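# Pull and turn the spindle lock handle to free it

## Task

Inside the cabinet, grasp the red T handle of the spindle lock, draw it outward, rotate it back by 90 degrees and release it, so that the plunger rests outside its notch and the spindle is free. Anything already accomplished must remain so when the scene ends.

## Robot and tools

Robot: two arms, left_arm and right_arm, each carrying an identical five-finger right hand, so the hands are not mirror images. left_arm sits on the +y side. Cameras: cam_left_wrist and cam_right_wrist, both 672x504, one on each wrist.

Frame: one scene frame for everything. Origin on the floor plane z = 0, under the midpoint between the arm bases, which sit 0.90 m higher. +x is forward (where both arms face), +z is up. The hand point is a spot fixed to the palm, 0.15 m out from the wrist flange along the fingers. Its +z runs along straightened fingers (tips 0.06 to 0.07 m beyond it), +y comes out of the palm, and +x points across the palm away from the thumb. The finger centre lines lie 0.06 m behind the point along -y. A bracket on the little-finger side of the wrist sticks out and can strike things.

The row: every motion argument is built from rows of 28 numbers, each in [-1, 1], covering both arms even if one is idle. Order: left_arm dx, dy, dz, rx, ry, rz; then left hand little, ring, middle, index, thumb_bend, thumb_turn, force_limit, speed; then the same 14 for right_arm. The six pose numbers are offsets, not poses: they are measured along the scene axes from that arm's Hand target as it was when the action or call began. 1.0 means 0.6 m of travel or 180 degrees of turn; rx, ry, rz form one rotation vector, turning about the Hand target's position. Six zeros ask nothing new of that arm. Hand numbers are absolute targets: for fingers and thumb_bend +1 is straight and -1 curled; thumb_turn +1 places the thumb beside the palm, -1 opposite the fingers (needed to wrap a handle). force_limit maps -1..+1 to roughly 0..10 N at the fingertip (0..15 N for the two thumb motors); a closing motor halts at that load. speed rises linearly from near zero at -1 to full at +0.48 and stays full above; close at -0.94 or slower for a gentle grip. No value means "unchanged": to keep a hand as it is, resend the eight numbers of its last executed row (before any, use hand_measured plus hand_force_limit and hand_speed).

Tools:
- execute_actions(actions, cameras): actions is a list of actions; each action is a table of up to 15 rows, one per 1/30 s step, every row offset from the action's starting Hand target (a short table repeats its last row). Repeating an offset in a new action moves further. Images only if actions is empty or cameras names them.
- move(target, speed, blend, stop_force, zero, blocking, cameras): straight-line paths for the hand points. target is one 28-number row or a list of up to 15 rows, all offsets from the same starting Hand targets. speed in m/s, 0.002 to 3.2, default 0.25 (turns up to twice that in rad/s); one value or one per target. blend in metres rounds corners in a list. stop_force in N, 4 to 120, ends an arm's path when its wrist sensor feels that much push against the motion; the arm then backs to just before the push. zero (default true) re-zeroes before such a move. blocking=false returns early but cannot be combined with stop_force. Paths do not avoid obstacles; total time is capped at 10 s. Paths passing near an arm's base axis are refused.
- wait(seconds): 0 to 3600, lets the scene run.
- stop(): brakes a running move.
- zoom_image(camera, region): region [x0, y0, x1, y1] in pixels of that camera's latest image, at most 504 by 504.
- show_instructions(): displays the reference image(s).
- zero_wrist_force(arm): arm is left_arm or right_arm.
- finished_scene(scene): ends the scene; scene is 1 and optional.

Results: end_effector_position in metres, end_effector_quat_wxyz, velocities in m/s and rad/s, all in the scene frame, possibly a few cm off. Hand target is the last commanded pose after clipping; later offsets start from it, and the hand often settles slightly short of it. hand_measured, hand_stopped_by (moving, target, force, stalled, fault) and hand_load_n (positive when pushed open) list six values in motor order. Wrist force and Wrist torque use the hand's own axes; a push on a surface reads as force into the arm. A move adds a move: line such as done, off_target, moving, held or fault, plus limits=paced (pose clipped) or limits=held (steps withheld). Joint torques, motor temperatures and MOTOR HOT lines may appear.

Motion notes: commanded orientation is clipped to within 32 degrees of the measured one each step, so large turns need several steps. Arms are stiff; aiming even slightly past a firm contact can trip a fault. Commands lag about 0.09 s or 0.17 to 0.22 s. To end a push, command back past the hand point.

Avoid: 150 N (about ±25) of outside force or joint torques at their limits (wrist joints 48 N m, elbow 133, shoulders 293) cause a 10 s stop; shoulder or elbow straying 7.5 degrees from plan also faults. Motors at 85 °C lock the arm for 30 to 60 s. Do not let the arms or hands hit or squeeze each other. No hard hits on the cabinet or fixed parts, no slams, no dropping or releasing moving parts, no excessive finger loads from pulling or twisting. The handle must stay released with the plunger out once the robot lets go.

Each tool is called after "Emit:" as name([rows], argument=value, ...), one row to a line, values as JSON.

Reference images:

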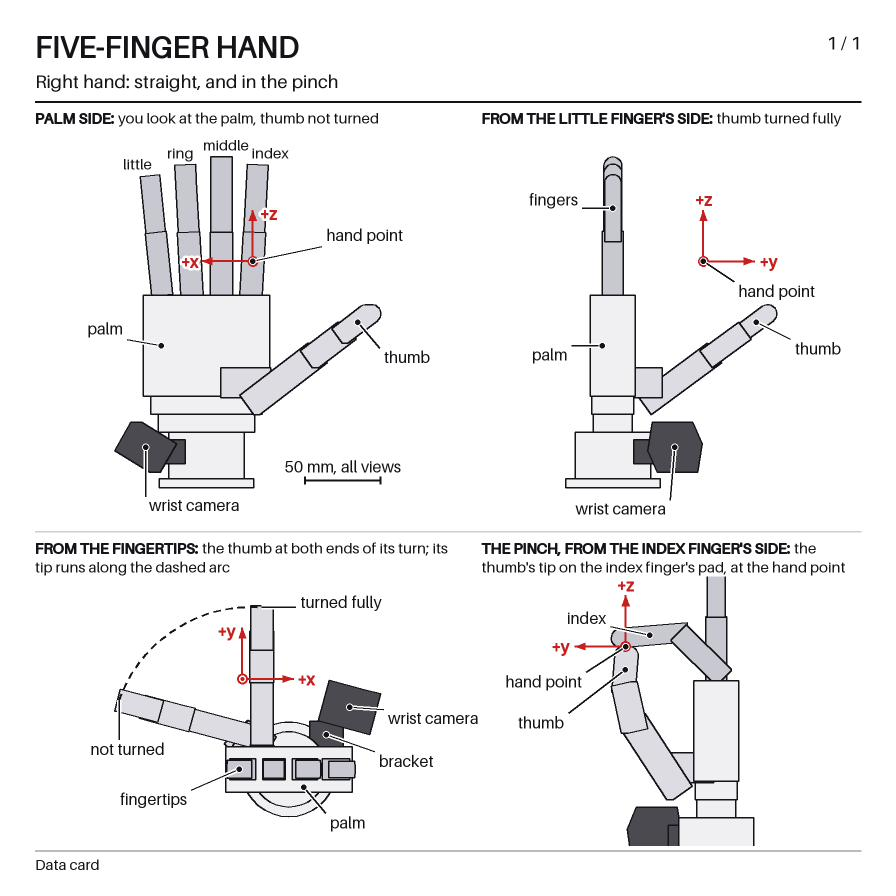

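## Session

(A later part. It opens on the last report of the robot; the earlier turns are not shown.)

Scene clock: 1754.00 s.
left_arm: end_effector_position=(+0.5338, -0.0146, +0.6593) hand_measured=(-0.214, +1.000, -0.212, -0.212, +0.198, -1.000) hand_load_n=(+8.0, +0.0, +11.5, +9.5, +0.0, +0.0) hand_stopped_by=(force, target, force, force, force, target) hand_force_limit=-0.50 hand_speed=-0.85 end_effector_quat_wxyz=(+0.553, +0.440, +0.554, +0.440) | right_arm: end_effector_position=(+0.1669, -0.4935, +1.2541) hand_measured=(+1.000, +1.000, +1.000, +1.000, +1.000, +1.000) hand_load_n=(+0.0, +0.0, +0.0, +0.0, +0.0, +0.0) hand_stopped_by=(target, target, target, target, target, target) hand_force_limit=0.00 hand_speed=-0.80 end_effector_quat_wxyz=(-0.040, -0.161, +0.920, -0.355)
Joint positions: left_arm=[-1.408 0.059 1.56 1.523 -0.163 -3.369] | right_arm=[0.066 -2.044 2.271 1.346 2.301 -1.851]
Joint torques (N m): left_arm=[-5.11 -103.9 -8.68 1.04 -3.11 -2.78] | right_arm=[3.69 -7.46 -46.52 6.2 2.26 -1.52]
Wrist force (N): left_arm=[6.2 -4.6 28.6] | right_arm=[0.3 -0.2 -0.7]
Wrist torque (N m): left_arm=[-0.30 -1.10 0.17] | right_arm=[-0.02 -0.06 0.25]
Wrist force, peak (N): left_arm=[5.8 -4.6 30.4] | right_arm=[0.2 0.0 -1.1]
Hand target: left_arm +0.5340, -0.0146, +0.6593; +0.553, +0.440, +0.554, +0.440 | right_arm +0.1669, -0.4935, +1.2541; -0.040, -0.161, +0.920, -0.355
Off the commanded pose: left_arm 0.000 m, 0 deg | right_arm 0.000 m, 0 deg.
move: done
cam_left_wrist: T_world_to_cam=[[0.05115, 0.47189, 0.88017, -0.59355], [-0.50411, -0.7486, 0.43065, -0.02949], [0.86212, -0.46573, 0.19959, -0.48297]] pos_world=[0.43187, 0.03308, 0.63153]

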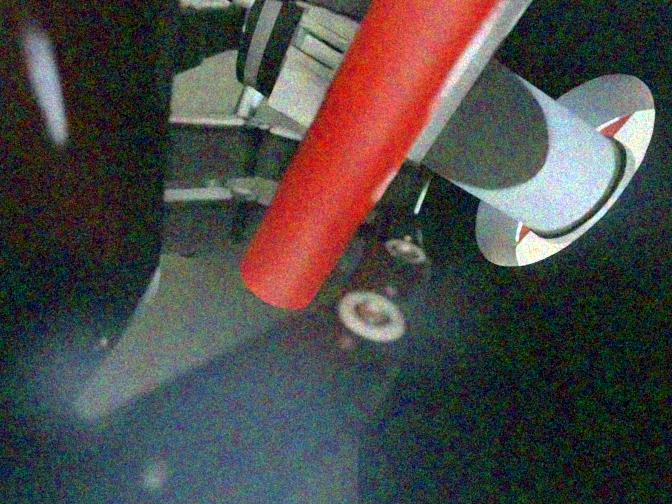

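Emit:
move(target=[0.0067,0,0,0,0,0,-0.4,1,-0.4,-0.4,-0.2,-1,-0.5,-0.85, 0,0,0,0,0,0,1,1,1,1,1,1,0,-0.8], speed=0.01, cameras=[])

Emit:
move(target=[0.0067,0,0,0,0,0,-0.4,1,-0.4,-0.4,-0.2,-1,-0.5,-0.85, 0,0,0,0,0,0,1,1,1,1,1,1,0,-0.8], speed=0.01, cameras=["cam_left_wrist"])

Scene clock: 1772.97 s.
left_arm: end_effector_position=(+0.5379, -0.0146, +0.6593) hand_measured=(-0.214, +1.000, -0.212, -0.212, +0.198, -1.000) hand_load_n=(+7.5, +0.0, +11.0, +9.0, +0.0, +0.0) hand_stopped_by=(force, target, force, force, force, target) hand_force_limit=-0.50 hand_speed=-0.85 end_effector_quat_wxyz=(+0.553, +0.440, +0.554, +0.440) | right_arm: end_effector_position=(+0.1669, -0.4935, +1.2541) hand_measured=(+1.000, +1.000, +1.000, +1.000, +1.000, +1.000) hand_load_n=(+0.0, +0.0, +0.0, +0.0, +0.0, -0.5) hand_stopped_by=(target, target, target, target, target, target) hand_force_limit=0.00 hand_speed=-0.80 end_effector_quat_wxyz=(-0.040, -0.161, +0.920, -0.355)
Joint positions: left_arm=[-1.401 0.059 1.557 1.526 -0.169 -3.369] | right_arm=[0.066 -2.044 2.271 1.346 2.301 -1.851]
Joint torques (N m): left_arm=[-3.09 -103.23 -9.88 1.03 -3.26 -1.94] | right_arm=[5.63 -6.42 -45.75 5.97 2.2 -1.33]
Wrist force (N): left_arm=[6.3 -4.5 26.7] | right_arm=[-0.1 0.2 -0.9]
Wrist torque (N m): left_arm=[-0.27 -1.05 0.16] | right_arm=[0.05 0.01 0.23]
Wrist force, peak (N): left_arm=[6.2 -4.3 28.8] | right_arm=[-0.1 0.2 -1.4]
Hand target: left_arm +0.5380, -0.0146, +0.6593; +0.553, +0.440, +0.554, +0.440 | right_arm +0.1669, -0.4935, +1.2541; -0.040, -0.161, +0.920, -0.355
Off the commanded pose: left_arm 0.000 m, 0 deg | right_arm 0.000 m, 0 deg.
move: done

Scene clock: 1773.63 s.
left_arm: end_effector_position=(+0.5419, -0.0147, +0.6593) hand_measured=(-0.214, +1.000, -0.214, -0.214, +0.198, -1.000) hand_load_n=(+0.0, +0.0, +0.0, +0.0, +0.0, +0.0) hand_stopped_by=(force, target, force, force, force, target) hand_force_limit=-0.50 hand_speed=-0.85 end_effector_quat_wxyz=(+0.553, +0.440, +0.554, +0.440) | right_arm: end_effector_position=(+0.1669, -0.4935, +1.2541) hand_measured=(+1.000, +1.000, +1.000, +1.000, +1.000, +1.000) hand_load_n=(+0.0, +0.0, +0.0, +0.0, +0.0, +0.0) hand_stopped_by=(target, target, target, target, target, target) hand_force_limit=0.00 hand_speed=-0.80 end_effector_quat_wxyz=(-0.040, -0.161, +0.920, -0.355)
Joint positions: left_arm=[-1.394 0.058 1.554 1.529 -0.176 -3.369] | right_arm=[0.066 -2.044 2.271 1.346 2.301 -1.851]
Joint torques (N m): left_arm=[12.46 -99.94 -11.92 2.29 -3.25 -1.91] | right_arm=[6.29 -8.36 -46.07 5.69 2.66 -1.37]
Wrist force (N): left_arm=[3.3 1.1 -0.6] | right_arm=[0.2 0.4 -0.8]
Wrist torque (N m): left_arm=[0.03 -0.34 0.15] | right_arm=[0.08 -0.03 0.26]
Wrist force, peak (N): left_arm=[6.2 -4.3 26.8] | right_arm=[0.2 0.2 -1.0]
Hand target: left_arm +0.5420, -0.0146, +0.6593; +0.553, +0.440, +0.554, +0.440 | right_arm +0.1669, -0.4935, +1.2541; -0.040, -0.161, +0.920, -0.355
Off the commanded pose: left_arm 0.000 m, 0 deg | right_arm 0.000 m, 0 deg.
move: done
cam_left_wrist: T_world_to_cam=[[0.05122, 0.47191, 0.88016, -0.59394], [-0.50418, -0.74855, 0.43068, -0.02552], [0.86208, -0.46581, 0.19959, -0.48989]] pos_world=[0.43987, 0.03298, 0.63153]

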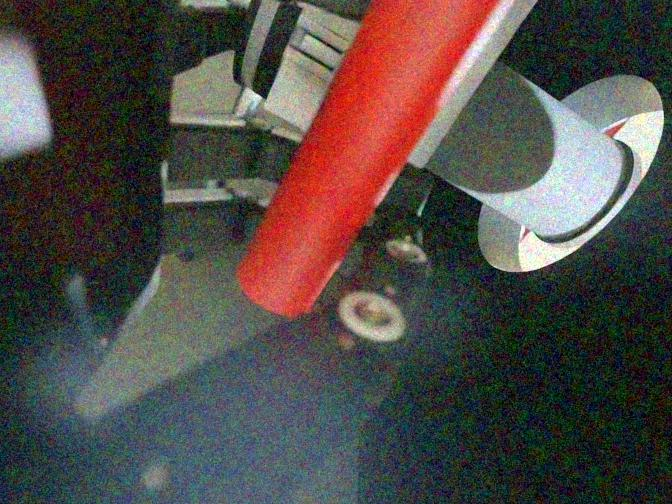

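Emit:
move(target=[0,0,0,0,0,0,-0.2,1,-0.2,-0.2,1,-1,-0.5,-0.7, 0,0,0,0,0,0,1,1,1,1,1,1,0,-0.8], cameras=[])

Emit:
move(target=[0,0,0,0,0,0,0.2,1,0.2,0.2,1,-1,-0.5,-0.7, 0,0,0,0,0,0,1,1,1,1,1,1,0,-0.8], cameras=["cam_left_wrist"])

Scene clock: 1785.40 s.
left_arm: end_effector_position=(+0.5420, -0.0146, +0.6593) hand_measured=(-0.200, +1.000, -0.200, -0.200, +1.000, -1.000) hand_load_n=(+0.0, +0.0, +0.0, +0.0, +0.0, +0.0) hand_stopped_by=(target, target, target, target, target, target) hand_force_limit=-0.50 hand_speed=-0.70 end_effector_quat_wxyz=(+0.553, +0.440, +0.554, +0.440) | right_arm: end_effector_position=(+0.1669, -0.4935, +1.2541) hand_measured=(+1.000, +1.000, +1.000, +1.000, +1.000, +1.000) hand_load_n=(+0.0, +0.0, +0.0, +0.0, +0.0, +0.0) hand_stopped_by=(target, target, target, target, target, target) hand_force_limit=0.00 hand_speed=-0.80 end_effector_quat_wxyz=(-0.040, -0.161, +0.920, -0.355)
Joint positions: left_arm=[-1.394 0.058 1.554 1.529 -0.176 -3.369] | right_arm=[0.066 -2.044 2.271 1.346 2.301 -1.851]
Joint torques (N m): left_arm=[13.38 -82.66 -9.99 1.91 -3.19 -2.91] | right_arm=[4.59 -8.63 -45.72 5.7 2.74 -1.64]
Wrist force (N): left_arm=[3.2 1.2 -0.5] | right_arm=[0.2 0.1 -1.0]
Wrist torque (N m): left_arm=[0.05 -0.32 0.15] | right_arm=[0.05 -0.03 0.25]
Wrist force, peak (N): left_arm=[3.6 1.4 -0.6] | right_arm=[0.3 -0.2 -1.3]
Hand target: left_arm +0.5420, -0.0146, +0.6593; +0.553, +0.440, +0.554, +0.440 | right_arm +0.1669, -0.4935, +1.2541; -0.040, -0.161, +0.920, -0.355
Off the commanded pose: left_arm 0.000 m, 0 deg | right_arm 0.000 m, 0 deg.
move: done

Scene clock: 1786.17 s.
left_arm: end_effector_position=(+0.5420, -0.0146, +0.6593) hand_measured=(+0.200, +1.000, +0.200, +0.200, +1.000, -1.000) hand_load_n=(-0.5, +0.5, +0.0, +0.0, +0.0, +0.0) hand_stopped_by=(target, target, target, target, target, target) hand_force_limit=-0.50 hand_speed=-0.70 end_effector_quat_wxyz=(+0.553, +0.440, +0.554, +0.440) | right_arm: end_effector_position=(+0.1669, -0.4935, +1.2541) hand_measured=(+1.000, +1.000, +1.000, +1.000, +1.000, +1.000) hand_load_n=(+0.0, +0.0, +0.0, +0.0, +0.0, +0.0) hand_stopped_by=(target, target, target, target, target, target) hand_force_limit=0.00 hand_speed=-0.80 end_effector_quat_wxyz=(-0.040, -0.161, +0.920, -0.355)
Joint positions: left_arm=[-1.394 0.058 1.554 1.529 -0.176 -3.369] | right_arm=[0.066 -2.044 2.271 1.346 2.301 -1.851]
Joint torques (N m): left_arm=[13.84 -81.05 -9.31 1.81 -3.2 -2.88] | right_arm=[4.72 -7.45 -45.96 5.84 2.62 -1.46]
Wrist force (N): left_arm=[3.2 1.1 -0.3] | right_arm=[0.3 0.3 -1.0]
Wrist torque (N m): left_arm=[0.01 -0.34 0.15] | right_arm=[0.07 -0.04 0.26]
Wrist force, peak (N): left_arm=[3.6 1.3 -0.5] | right_arm=[0.1 0.5 -1.2]
Hand target: left_arm +0.5420, -0.0146, +0.6593; +0.553, +0.440, +0.554, +0.440 | right_arm +0.1669, -0.4935, +1.2541; -0.040, -0.161, +0.920, -0.355
Off the commanded pose: left_arm 0.000 m, 0 deg | right_arm 0.000 m, 0 deg.
move: done
cam_left_wrist: T_world_to_cam=[[0.05122, 0.472, 0.88011, -0.59397], [-0.50411, -0.74854, 0.43077, -0.02544], [0.86212, -0.46574, 0.1996, -0.49004]] pos_world=[0.44007, 0.03308, 0.63153]

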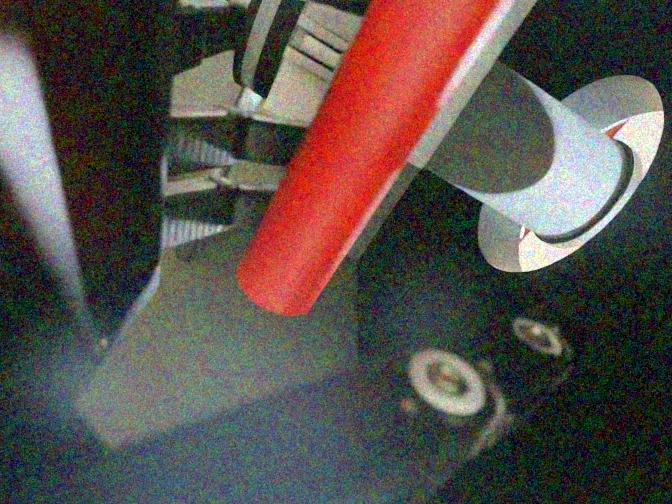

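Emit:
move(target=[-0.0133,0,0,0,0,0,0.2,1,0.2,0.2,1,-1,-0.5,-0.7, 0,0,0,0,0,0,1,1,1,1,1,1,0,-0.8], speed=0.03, stop_force=6, cameras=[])

Emit:
move(target=[0,0,0,0,0,0,1,1,1,1,1,-1,-0.5,-0.4, 0,0,0,0,0,0,1,1,1,1,1,1,0,-0.8], cameras=[])

Emit:
move(target=[-0.2,0,0,0,0,0,1,1,1,1,1,-1,-0.5,-0.4, 0,0,0,0,0,0,1,1,1,1,1,1,0,-0.8], speed=0.08, stop_force=12, cameras=["cam_left_wrist"])

Emit:
zoom_image(camera="cam_left_wrist", region=[220, 0, 520, 300])

Scene clock: 1795.73 s.
left_arm: end_effector_position=(+0.5340, -0.0146, +0.6593) hand_measured=(+0.200, +1.000, +0.200, +0.200, +1.000, -1.000) hand_load_n=(+0.0, +0.0, +0.0, +0.0, +0.0, +0.0) hand_stopped_by=(target, target, target, target, target, target) hand_force_limit=-0.50 hand_speed=-0.70 end_effector_quat_wxyz=(+0.553, +0.440, +0.554, +0.440) | right_arm: end_effector_position=(+0.1669, -0.4935, +1.2541) hand_measured=(+1.000, +1.000, +1.000, +1.000, +1.000, +1.000) hand_load_n=(+0.0, +0.0, +0.0, +0.0, +0.0, +0.0) hand_stopped_by=(target, target, target, target, target, target) hand_force_limit=0.00 hand_speed=-0.80 end_effector_quat_wxyz=(-0.040, -0.161, +0.920, -0.355)
Joint positions: left_arm=[-1.407 0.059 1.56 1.523 -0.163 -3.369] | right_arm=[0.066 -2.044 2.271 1.346 2.301 -1.851]
Joint torques (N m): left_arm=[-16.21 -71.11 15.78 -2.95 3.17 1.76] | right_arm=[4.66 -6.31 -46.09 5.75 2.79 -1.58]
Wrist force (N): left_arm=[3.6 1.3 -0.6] | right_arm=[0.1 0.4 -0.9]
Wrist torque (N m): left_arm=[0.07 -0.39 0.17] | right_arm=[0.09 -0.01 0.26]
Wrist force, peak (N): left_arm=[3.6 1.5 -0.4] | right_arm=[0.9 0.5 -1.1]
Hand target: left_arm +0.5340, -0.0146, +0.6593; +0.553, +0.440, +0.554, +0.440 | right_arm +0.1669, -0.4935, +1.2541; -0.040, -0.161, +0.920, -0.355
Off the commanded pose: left_arm 0.000 m, 0 deg | right_arm 0.000 m, 0 deg.
move: done

Scene clock: 1796.50 s.
left_arm: end_effector_position=(+0.5340, -0.0146, +0.6593) hand_measured=(+1.000, +1.000, +1.000, +1.000, +1.000, -1.000) hand_load_n=(+0.0, +0.0, +0.0, +0.0, +0.0, +0.0) hand_stopped_by=(target, target, target, target, target, target) hand_force_limit=-0.50 hand_speed=-0.40 end_effector_quat_wxyz=(+0.553, +0.440, +0.554, +0.440) | right_arm: end_effector_position=(+0.1669, -0.4935, +1.2541) hand_measured=(+1.000, +1.000, +1.000, +1.000, +1.000, +1.000) hand_load_n=(+0.0, +0.0, +0.0, +0.0, +0.0, +0.0) hand_stopped_by=(target, target, target, target, target, target) hand_force_limit=0.00 hand_speed=-0.80 end_effector_quat_wxyz=(-0.040, -0.161, +0.920, -0.355)
Joint positions: left_arm=[-1.407 0.059 1.56 1.523 -0.163 -3.369] | right_arm=[0.066 -2.044 2.271 1.346 2.301 -1.851]
Joint torques (N m): left_arm=[-14.82 -70.2 15.39 -2.58 3.04 1.96] | right_arm=[4.25 -7.02 -47.65 6.03 2.38 -1.66]
Wrist force (N): left_arm=[3.3 1.0 -0.4] | right_arm=[0.2 0.0 -0.8]
Wrist torque (N m): left_arm=[0.01 -0.35 0.15] | right_arm=[0.01 -0.04 0.25]
Wrist force, peak (N): left_arm=[3.6 1.3 -0.3] | right_arm=[0.0 0.4 -1.1]
Hand target: left_arm +0.5340, -0.0146, +0.6593; +0.553, +0.440, +0.554, +0.440 | right_arm +0.1669, -0.4935, +1.2541; -0.040, -0.161, +0.920, -0.355
Off the commanded pose: left_arm 0.000 m, 0 deg | right_arm 0.000 m, 0 deg.
move: done

Scene clock: 1798.33 s.
left_arm: end_effector_position=(+0.4916, -0.0147, +0.6592) hand_measured=(+1.000, +1.000, +1.000, +1.000, +0.994, -1.000) hand_load_n=(+0.0, +0.0, +0.0, +0.0, -15.5, -3.5) hand_stopped_by=(target, target, target, target, target, target) hand_force_limit=-0.50 hand_speed=-0.40 end_effector_quat_wxyz=(+0.553, +0.440, +0.554, +0.440) | right_arm: end_effector_position=(+0.1669, -0.4935, +1.2541) hand_measured=(+1.000, +1.000, +1.000, +1.000, +1.000, +1.000) hand_load_n=(+0.0, +0.0, +0.0, +0.0, +0.0, +0.0) hand_stopped_by=(target, target, target, target, target, target) hand_force_limit=0.00 hand_speed=-0.80 end_effector_quat_wxyz=(-0.040, -0.161, +0.920, -0.355)
Joint positions: left_arm=[-1.481 0.061 1.59 1.493 -0.09 -3.371] | right_arm=[0.066 -2.044 2.271 1.346 2.301 -1.851]
Joint torques (N m): left_arm=[8.44 -106.87 -9.38 1.76 -3.49 0.47] | right_arm=[5.03 -8.1 -46.1 5.83 2.37 -1.47]
Wrist force (N): left_arm=[7.2 -10.7 7.7] | right_arm=[0.0 0.0 -1.0]
Wrist torque (N m): left_arm=[-0.23 -0.60 -0.12] | right_arm=[0.02 0.00 0.24]
Wrist force, peak (N): left_arm=[6.4 -17.1 15.4] | right_arm=[0.2 0.4 -1.2]
Hand target: left_arm +0.4916, -0.0147, +0.6592; +0.553, +0.440, +0.554, +0.440 (not the last commanded pose) | right_arm +0.1669, -0.4935, +1.2541; -0.040, -0.161, +0.920, -0.355
Off the commanded pose: left_arm 0.078 m, 0 deg | right_arm 0.000 m, 0 deg.
move: contact (left_arm)
cam_left_wrist: T_world_to_cam=[[0.05153, 0.47183, 0.88018, -0.59141], [-0.50413, -0.74853, 0.43077, -0.05092], [0.86209, -0.46592, 0.19929, -0.44632]] pos_world=[0.38957, 0.03298, 0.63143]

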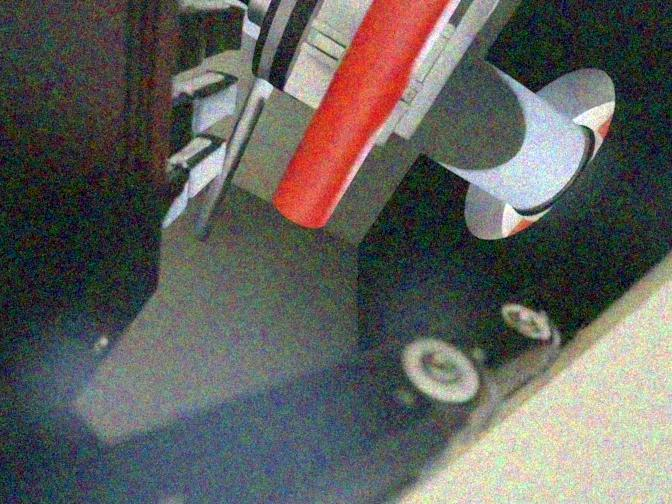

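Scaled by 1.680.

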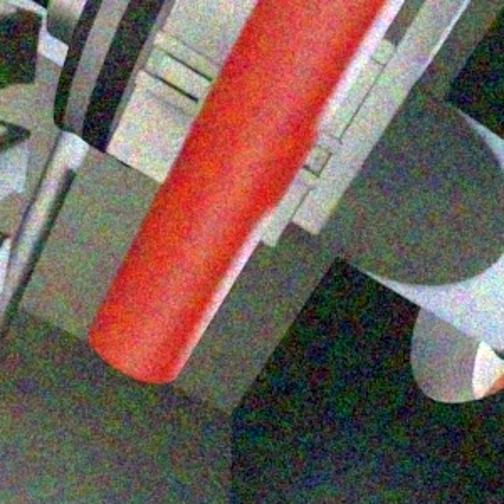

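Emit:
move(target=[0.025,0,0,0,0,0,1,1,1,1,1,-1,-0.5,-0.4, 0,0,0,0,0,0,1,1,1,1,1,1,0,-0.8], speed=0.05, cameras=[])

Emit:
move(target=[0,0,0,0,0,0,1,1,1,1,0.1,-1,-0.5,-0.5, 0,0,0,0,0,0,1,1,1,1,1,1,0,-0.8], cameras=["cam_left_wrist"])

Scene clock: 1807.90 s.
left_arm: end_effector_position=(+0.5064, -0.0147, +0.6592) hand_measured=(+1.000, +1.000, +1.000, +1.000, +1.000, -1.000) hand_load_n=(+0.0, +0.0, +0.0, +0.0, +0.0, -0.5) hand_stopped_by=(target, target, target, target, target, target) hand_force_limit=-0.50 hand_speed=-0.40 end_effector_quat_wxyz=(+0.553, +0.440, +0.554, +0.440) | right_arm: end_effector_position=(+0.1669, -0.4935, +1.2541) hand_measured=(+1.000, +1.000, +1.000, +1.000, +1.000, +1.000) hand_load_n=(+0.0, +0.0, +0.0, +0.0, +0.0, +0.0) hand_stopped_by=(target, target, target, target, target, target) hand_force_limit=0.00 hand_speed=-0.80 end_effector_quat_wxyz=(-0.040, -0.161, +0.920, -0.355)
Joint positions: left_arm=[-1.455 0.06 1.58 1.503 -0.116 -3.37] | right_arm=[0.066 -2.044 2.271 1.346 2.301 -1.851]
Joint torques (N m): left_arm=[13.22 -98.85 -10.05 1.75 -3.28 -3.03] | right_arm=[4 -5.62 -45.06 5.78 2.68 -1.45]
Wrist force (N): left_arm=[3.0 1.3 -0.1] | right_arm=[0.0 0.3 -0.9]
Wrist torque (N m): left_arm=[0.03 -0.31 -0.02] | right_arm=[0.06 0.00 0.25]
Wrist force, peak (N): left_arm=[7.2 -11.0 7.9] | right_arm=[0.3 0.6 -1.3]
Hand target: left_arm +0.5066, -0.0147, +0.6592; +0.553, +0.440, +0.554, +0.440 | right_arm +0.1669, -0.4935, +1.2541; -0.040, -0.161, +0.920, -0.355
Off the commanded pose: left_arm 0.000 m, 0 deg | right_arm 0.000 m, 0 deg.
move: done

Scene clock: 1809.43 s.
left_arm: end_effector_position=(+0.5066, -0.0147, +0.6592) hand_measured=(+1.000, +1.000, +1.000, +1.000, +0.100, -1.000) hand_load_n=(+0.0, +0.0, +0.0, +0.0, +0.0, +0.0) hand_stopped_by=(target, target, target, target, target, target) hand_force_limit=-0.50 hand_speed=-0.50 end_effector_quat_wxyz=(+0.553, +0.440, +0.554, +0.440) | right_arm: end_effector_position=(+0.1669, -0.4935, +1.2541) hand_measured=(+1.000, +1.000, +1.000, +1.000, +1.000, +1.000) hand_load_n=(+0.0, +0.0, +0.0, +0.0, +0.0, +0.0) hand_stopped_by=(target, target, target, target, target, target) hand_force_limit=0.00 hand_speed=-0.80 end_effector_quat_wxyz=(-0.040, -0.161, +0.920, -0.355)
Joint positions: left_arm=[-1.455 0.06 1.58 1.503 -0.116 -3.37] | right_arm=[0.066 -2.044 2.271 1.346 2.301 -1.851]
Joint torques (N m): left_arm=[14.17 -99.18 -7.26 1.71 -3.33 -2.67] | right_arm=[5.17 -7.37 -45.87 5.61 2.44 -1.45]
Wrist force (N): left_arm=[3.0 1.3 -0.2] | right_arm=[0.3 0.0 -0.6]
Wrist torque (N m): left_arm=[0.04 -0.32 0.04] | right_arm=[-0.01 -0.05 0.25]
Wrist force, peak (N): left_arm=[3.2 1.3 -0.5] | right_arm=[0.6 0.2 -1.1]
Hand target: left_arm +0.5066, -0.0147, +0.6592; +0.553, +0.440, +0.554, +0.440 | right_arm +0.1669, -0.4935, +1.2541; -0.040, -0.161, +0.920, -0.355
Off the commanded pose: left_arm 0.000 m, 0 deg | right_arm 0.000 m, 0 deg.
move: done
cam_left_wrist: T_world_to_cam=[[0.05146, 0.47196, 0.88012, -0.59211], [-0.50409, -0.7485, 0.43085, -0.04343], [0.86211, -0.46583, 0.1994, -0.45933]] pos_world=[0.40457, 0.03298, 0.63143]

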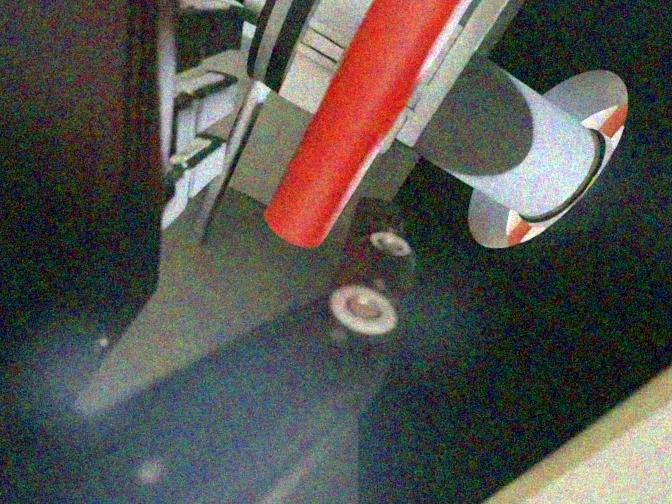

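Emit:
move([
  [0,0,-0.025,0,0,0,1,1,1,1,0.1,-1,-0.5,-0.5, 0,0,0,0,0,0,1,1,1,1,1,1,0,-0.8],
  [-0.3,0.02,-0.05,0.0,0,0,1,1,1,1,0.1,-1,-0.5,-0.5, 0,0,0,0,0,0,1,1,1,1,1,1,0,-0.8],
], speed=0.08, blend=0.005, stop_force=12, cameras=["cam_left_wrist"])

Emit:
zoom_image(camera="cam_left_wrist", region=[220, 0, 520, 300])

Scene clock: 1822.70 s.
left_arm: end_effector_position=(+0.3266, -0.0027, +0.6292) hand_measured=(+1.000, +1.000, +1.000, +1.000, +0.100, -1.000) hand_load_n=(+0.0, +0.0, +0.0, +0.0, +0.0, +0.0) hand_stopped_by=(target, target, target, target, target, target) hand_force_limit=-0.50 hand_speed=-0.50 end_effector_quat_wxyz=(+0.553, +0.440, +0.554, +0.440) | right_arm: end_effector_position=(+0.1669, -0.4935, +1.2541) hand_measured=(+1.000, +1.000, +1.000, +1.000, +1.000, +1.000) hand_load_n=(+0.0, +0.0, +0.0, +0.0, +0.0, +0.0) hand_stopped_by=(target, target, target, target, target, target) hand_force_limit=0.00 hand_speed=-0.80 end_effector_quat_wxyz=(-0.040, -0.161, +0.920, -0.355)
Joint positions: left_arm=[-1.789 0.121 1.622 1.399 0.219 -3.368] | right_arm=[0.066 -2.044 2.271 1.346 2.301 -1.851]
Joint torques (N m): left_arm=[-16 -64.98 21.99 -2 3.21 2.33] | right_arm=[5.28 -7.83 -46.32 6.04 3.04 -1.37]
Wrist force (N): left_arm=[2.9 1.4 -0.2] | right_arm=[0.3 0.0 -0.7]
Wrist torque (N m): left_arm=[0.05 -0.30 -0.02] | right_arm=[0.00 -0.06 0.25]
Wrist force, peak (N): left_arm=[3.4 1.5 -0.4] | right_arm=[0.4 0.4 -1.4]
Hand target: left_arm +0.3266, -0.0027, +0.6292; +0.553, +0.440, +0.554, +0.440 | right_arm +0.1669, -0.4935, +1.2541; -0.040, -0.161, +0.920, -0.355
Off the commanded pose: left_arm 0.000 m, 0 deg | right_arm 0.000 m, 0 deg.
move: done
cam_left_wrist: T_world_to_cam=[[0.05149, 0.47186, 0.88017, -0.56215], [-0.50406, -0.74856, 0.43079, -0.11222], [0.86213, -0.46584, 0.1993, -0.29252]] pos_world=[0.22457, 0.04498, 0.60143]

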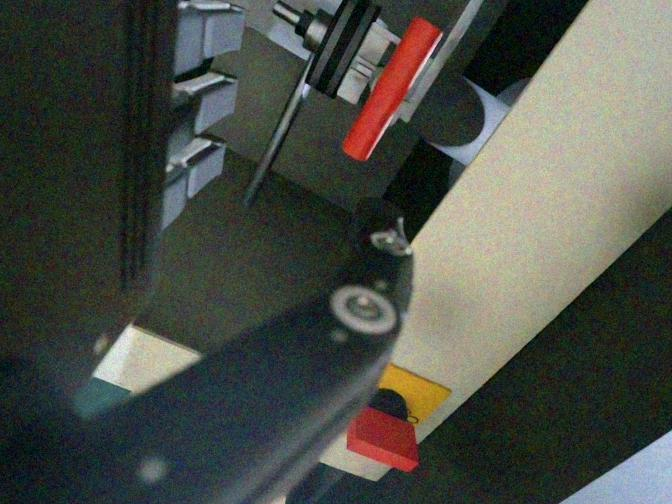

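Scaled by 1.680.

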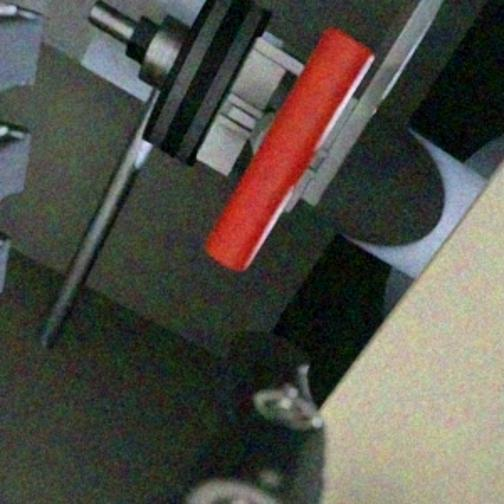

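Emit:
finished_scene(scene=1)

The scene is finished: the task was done.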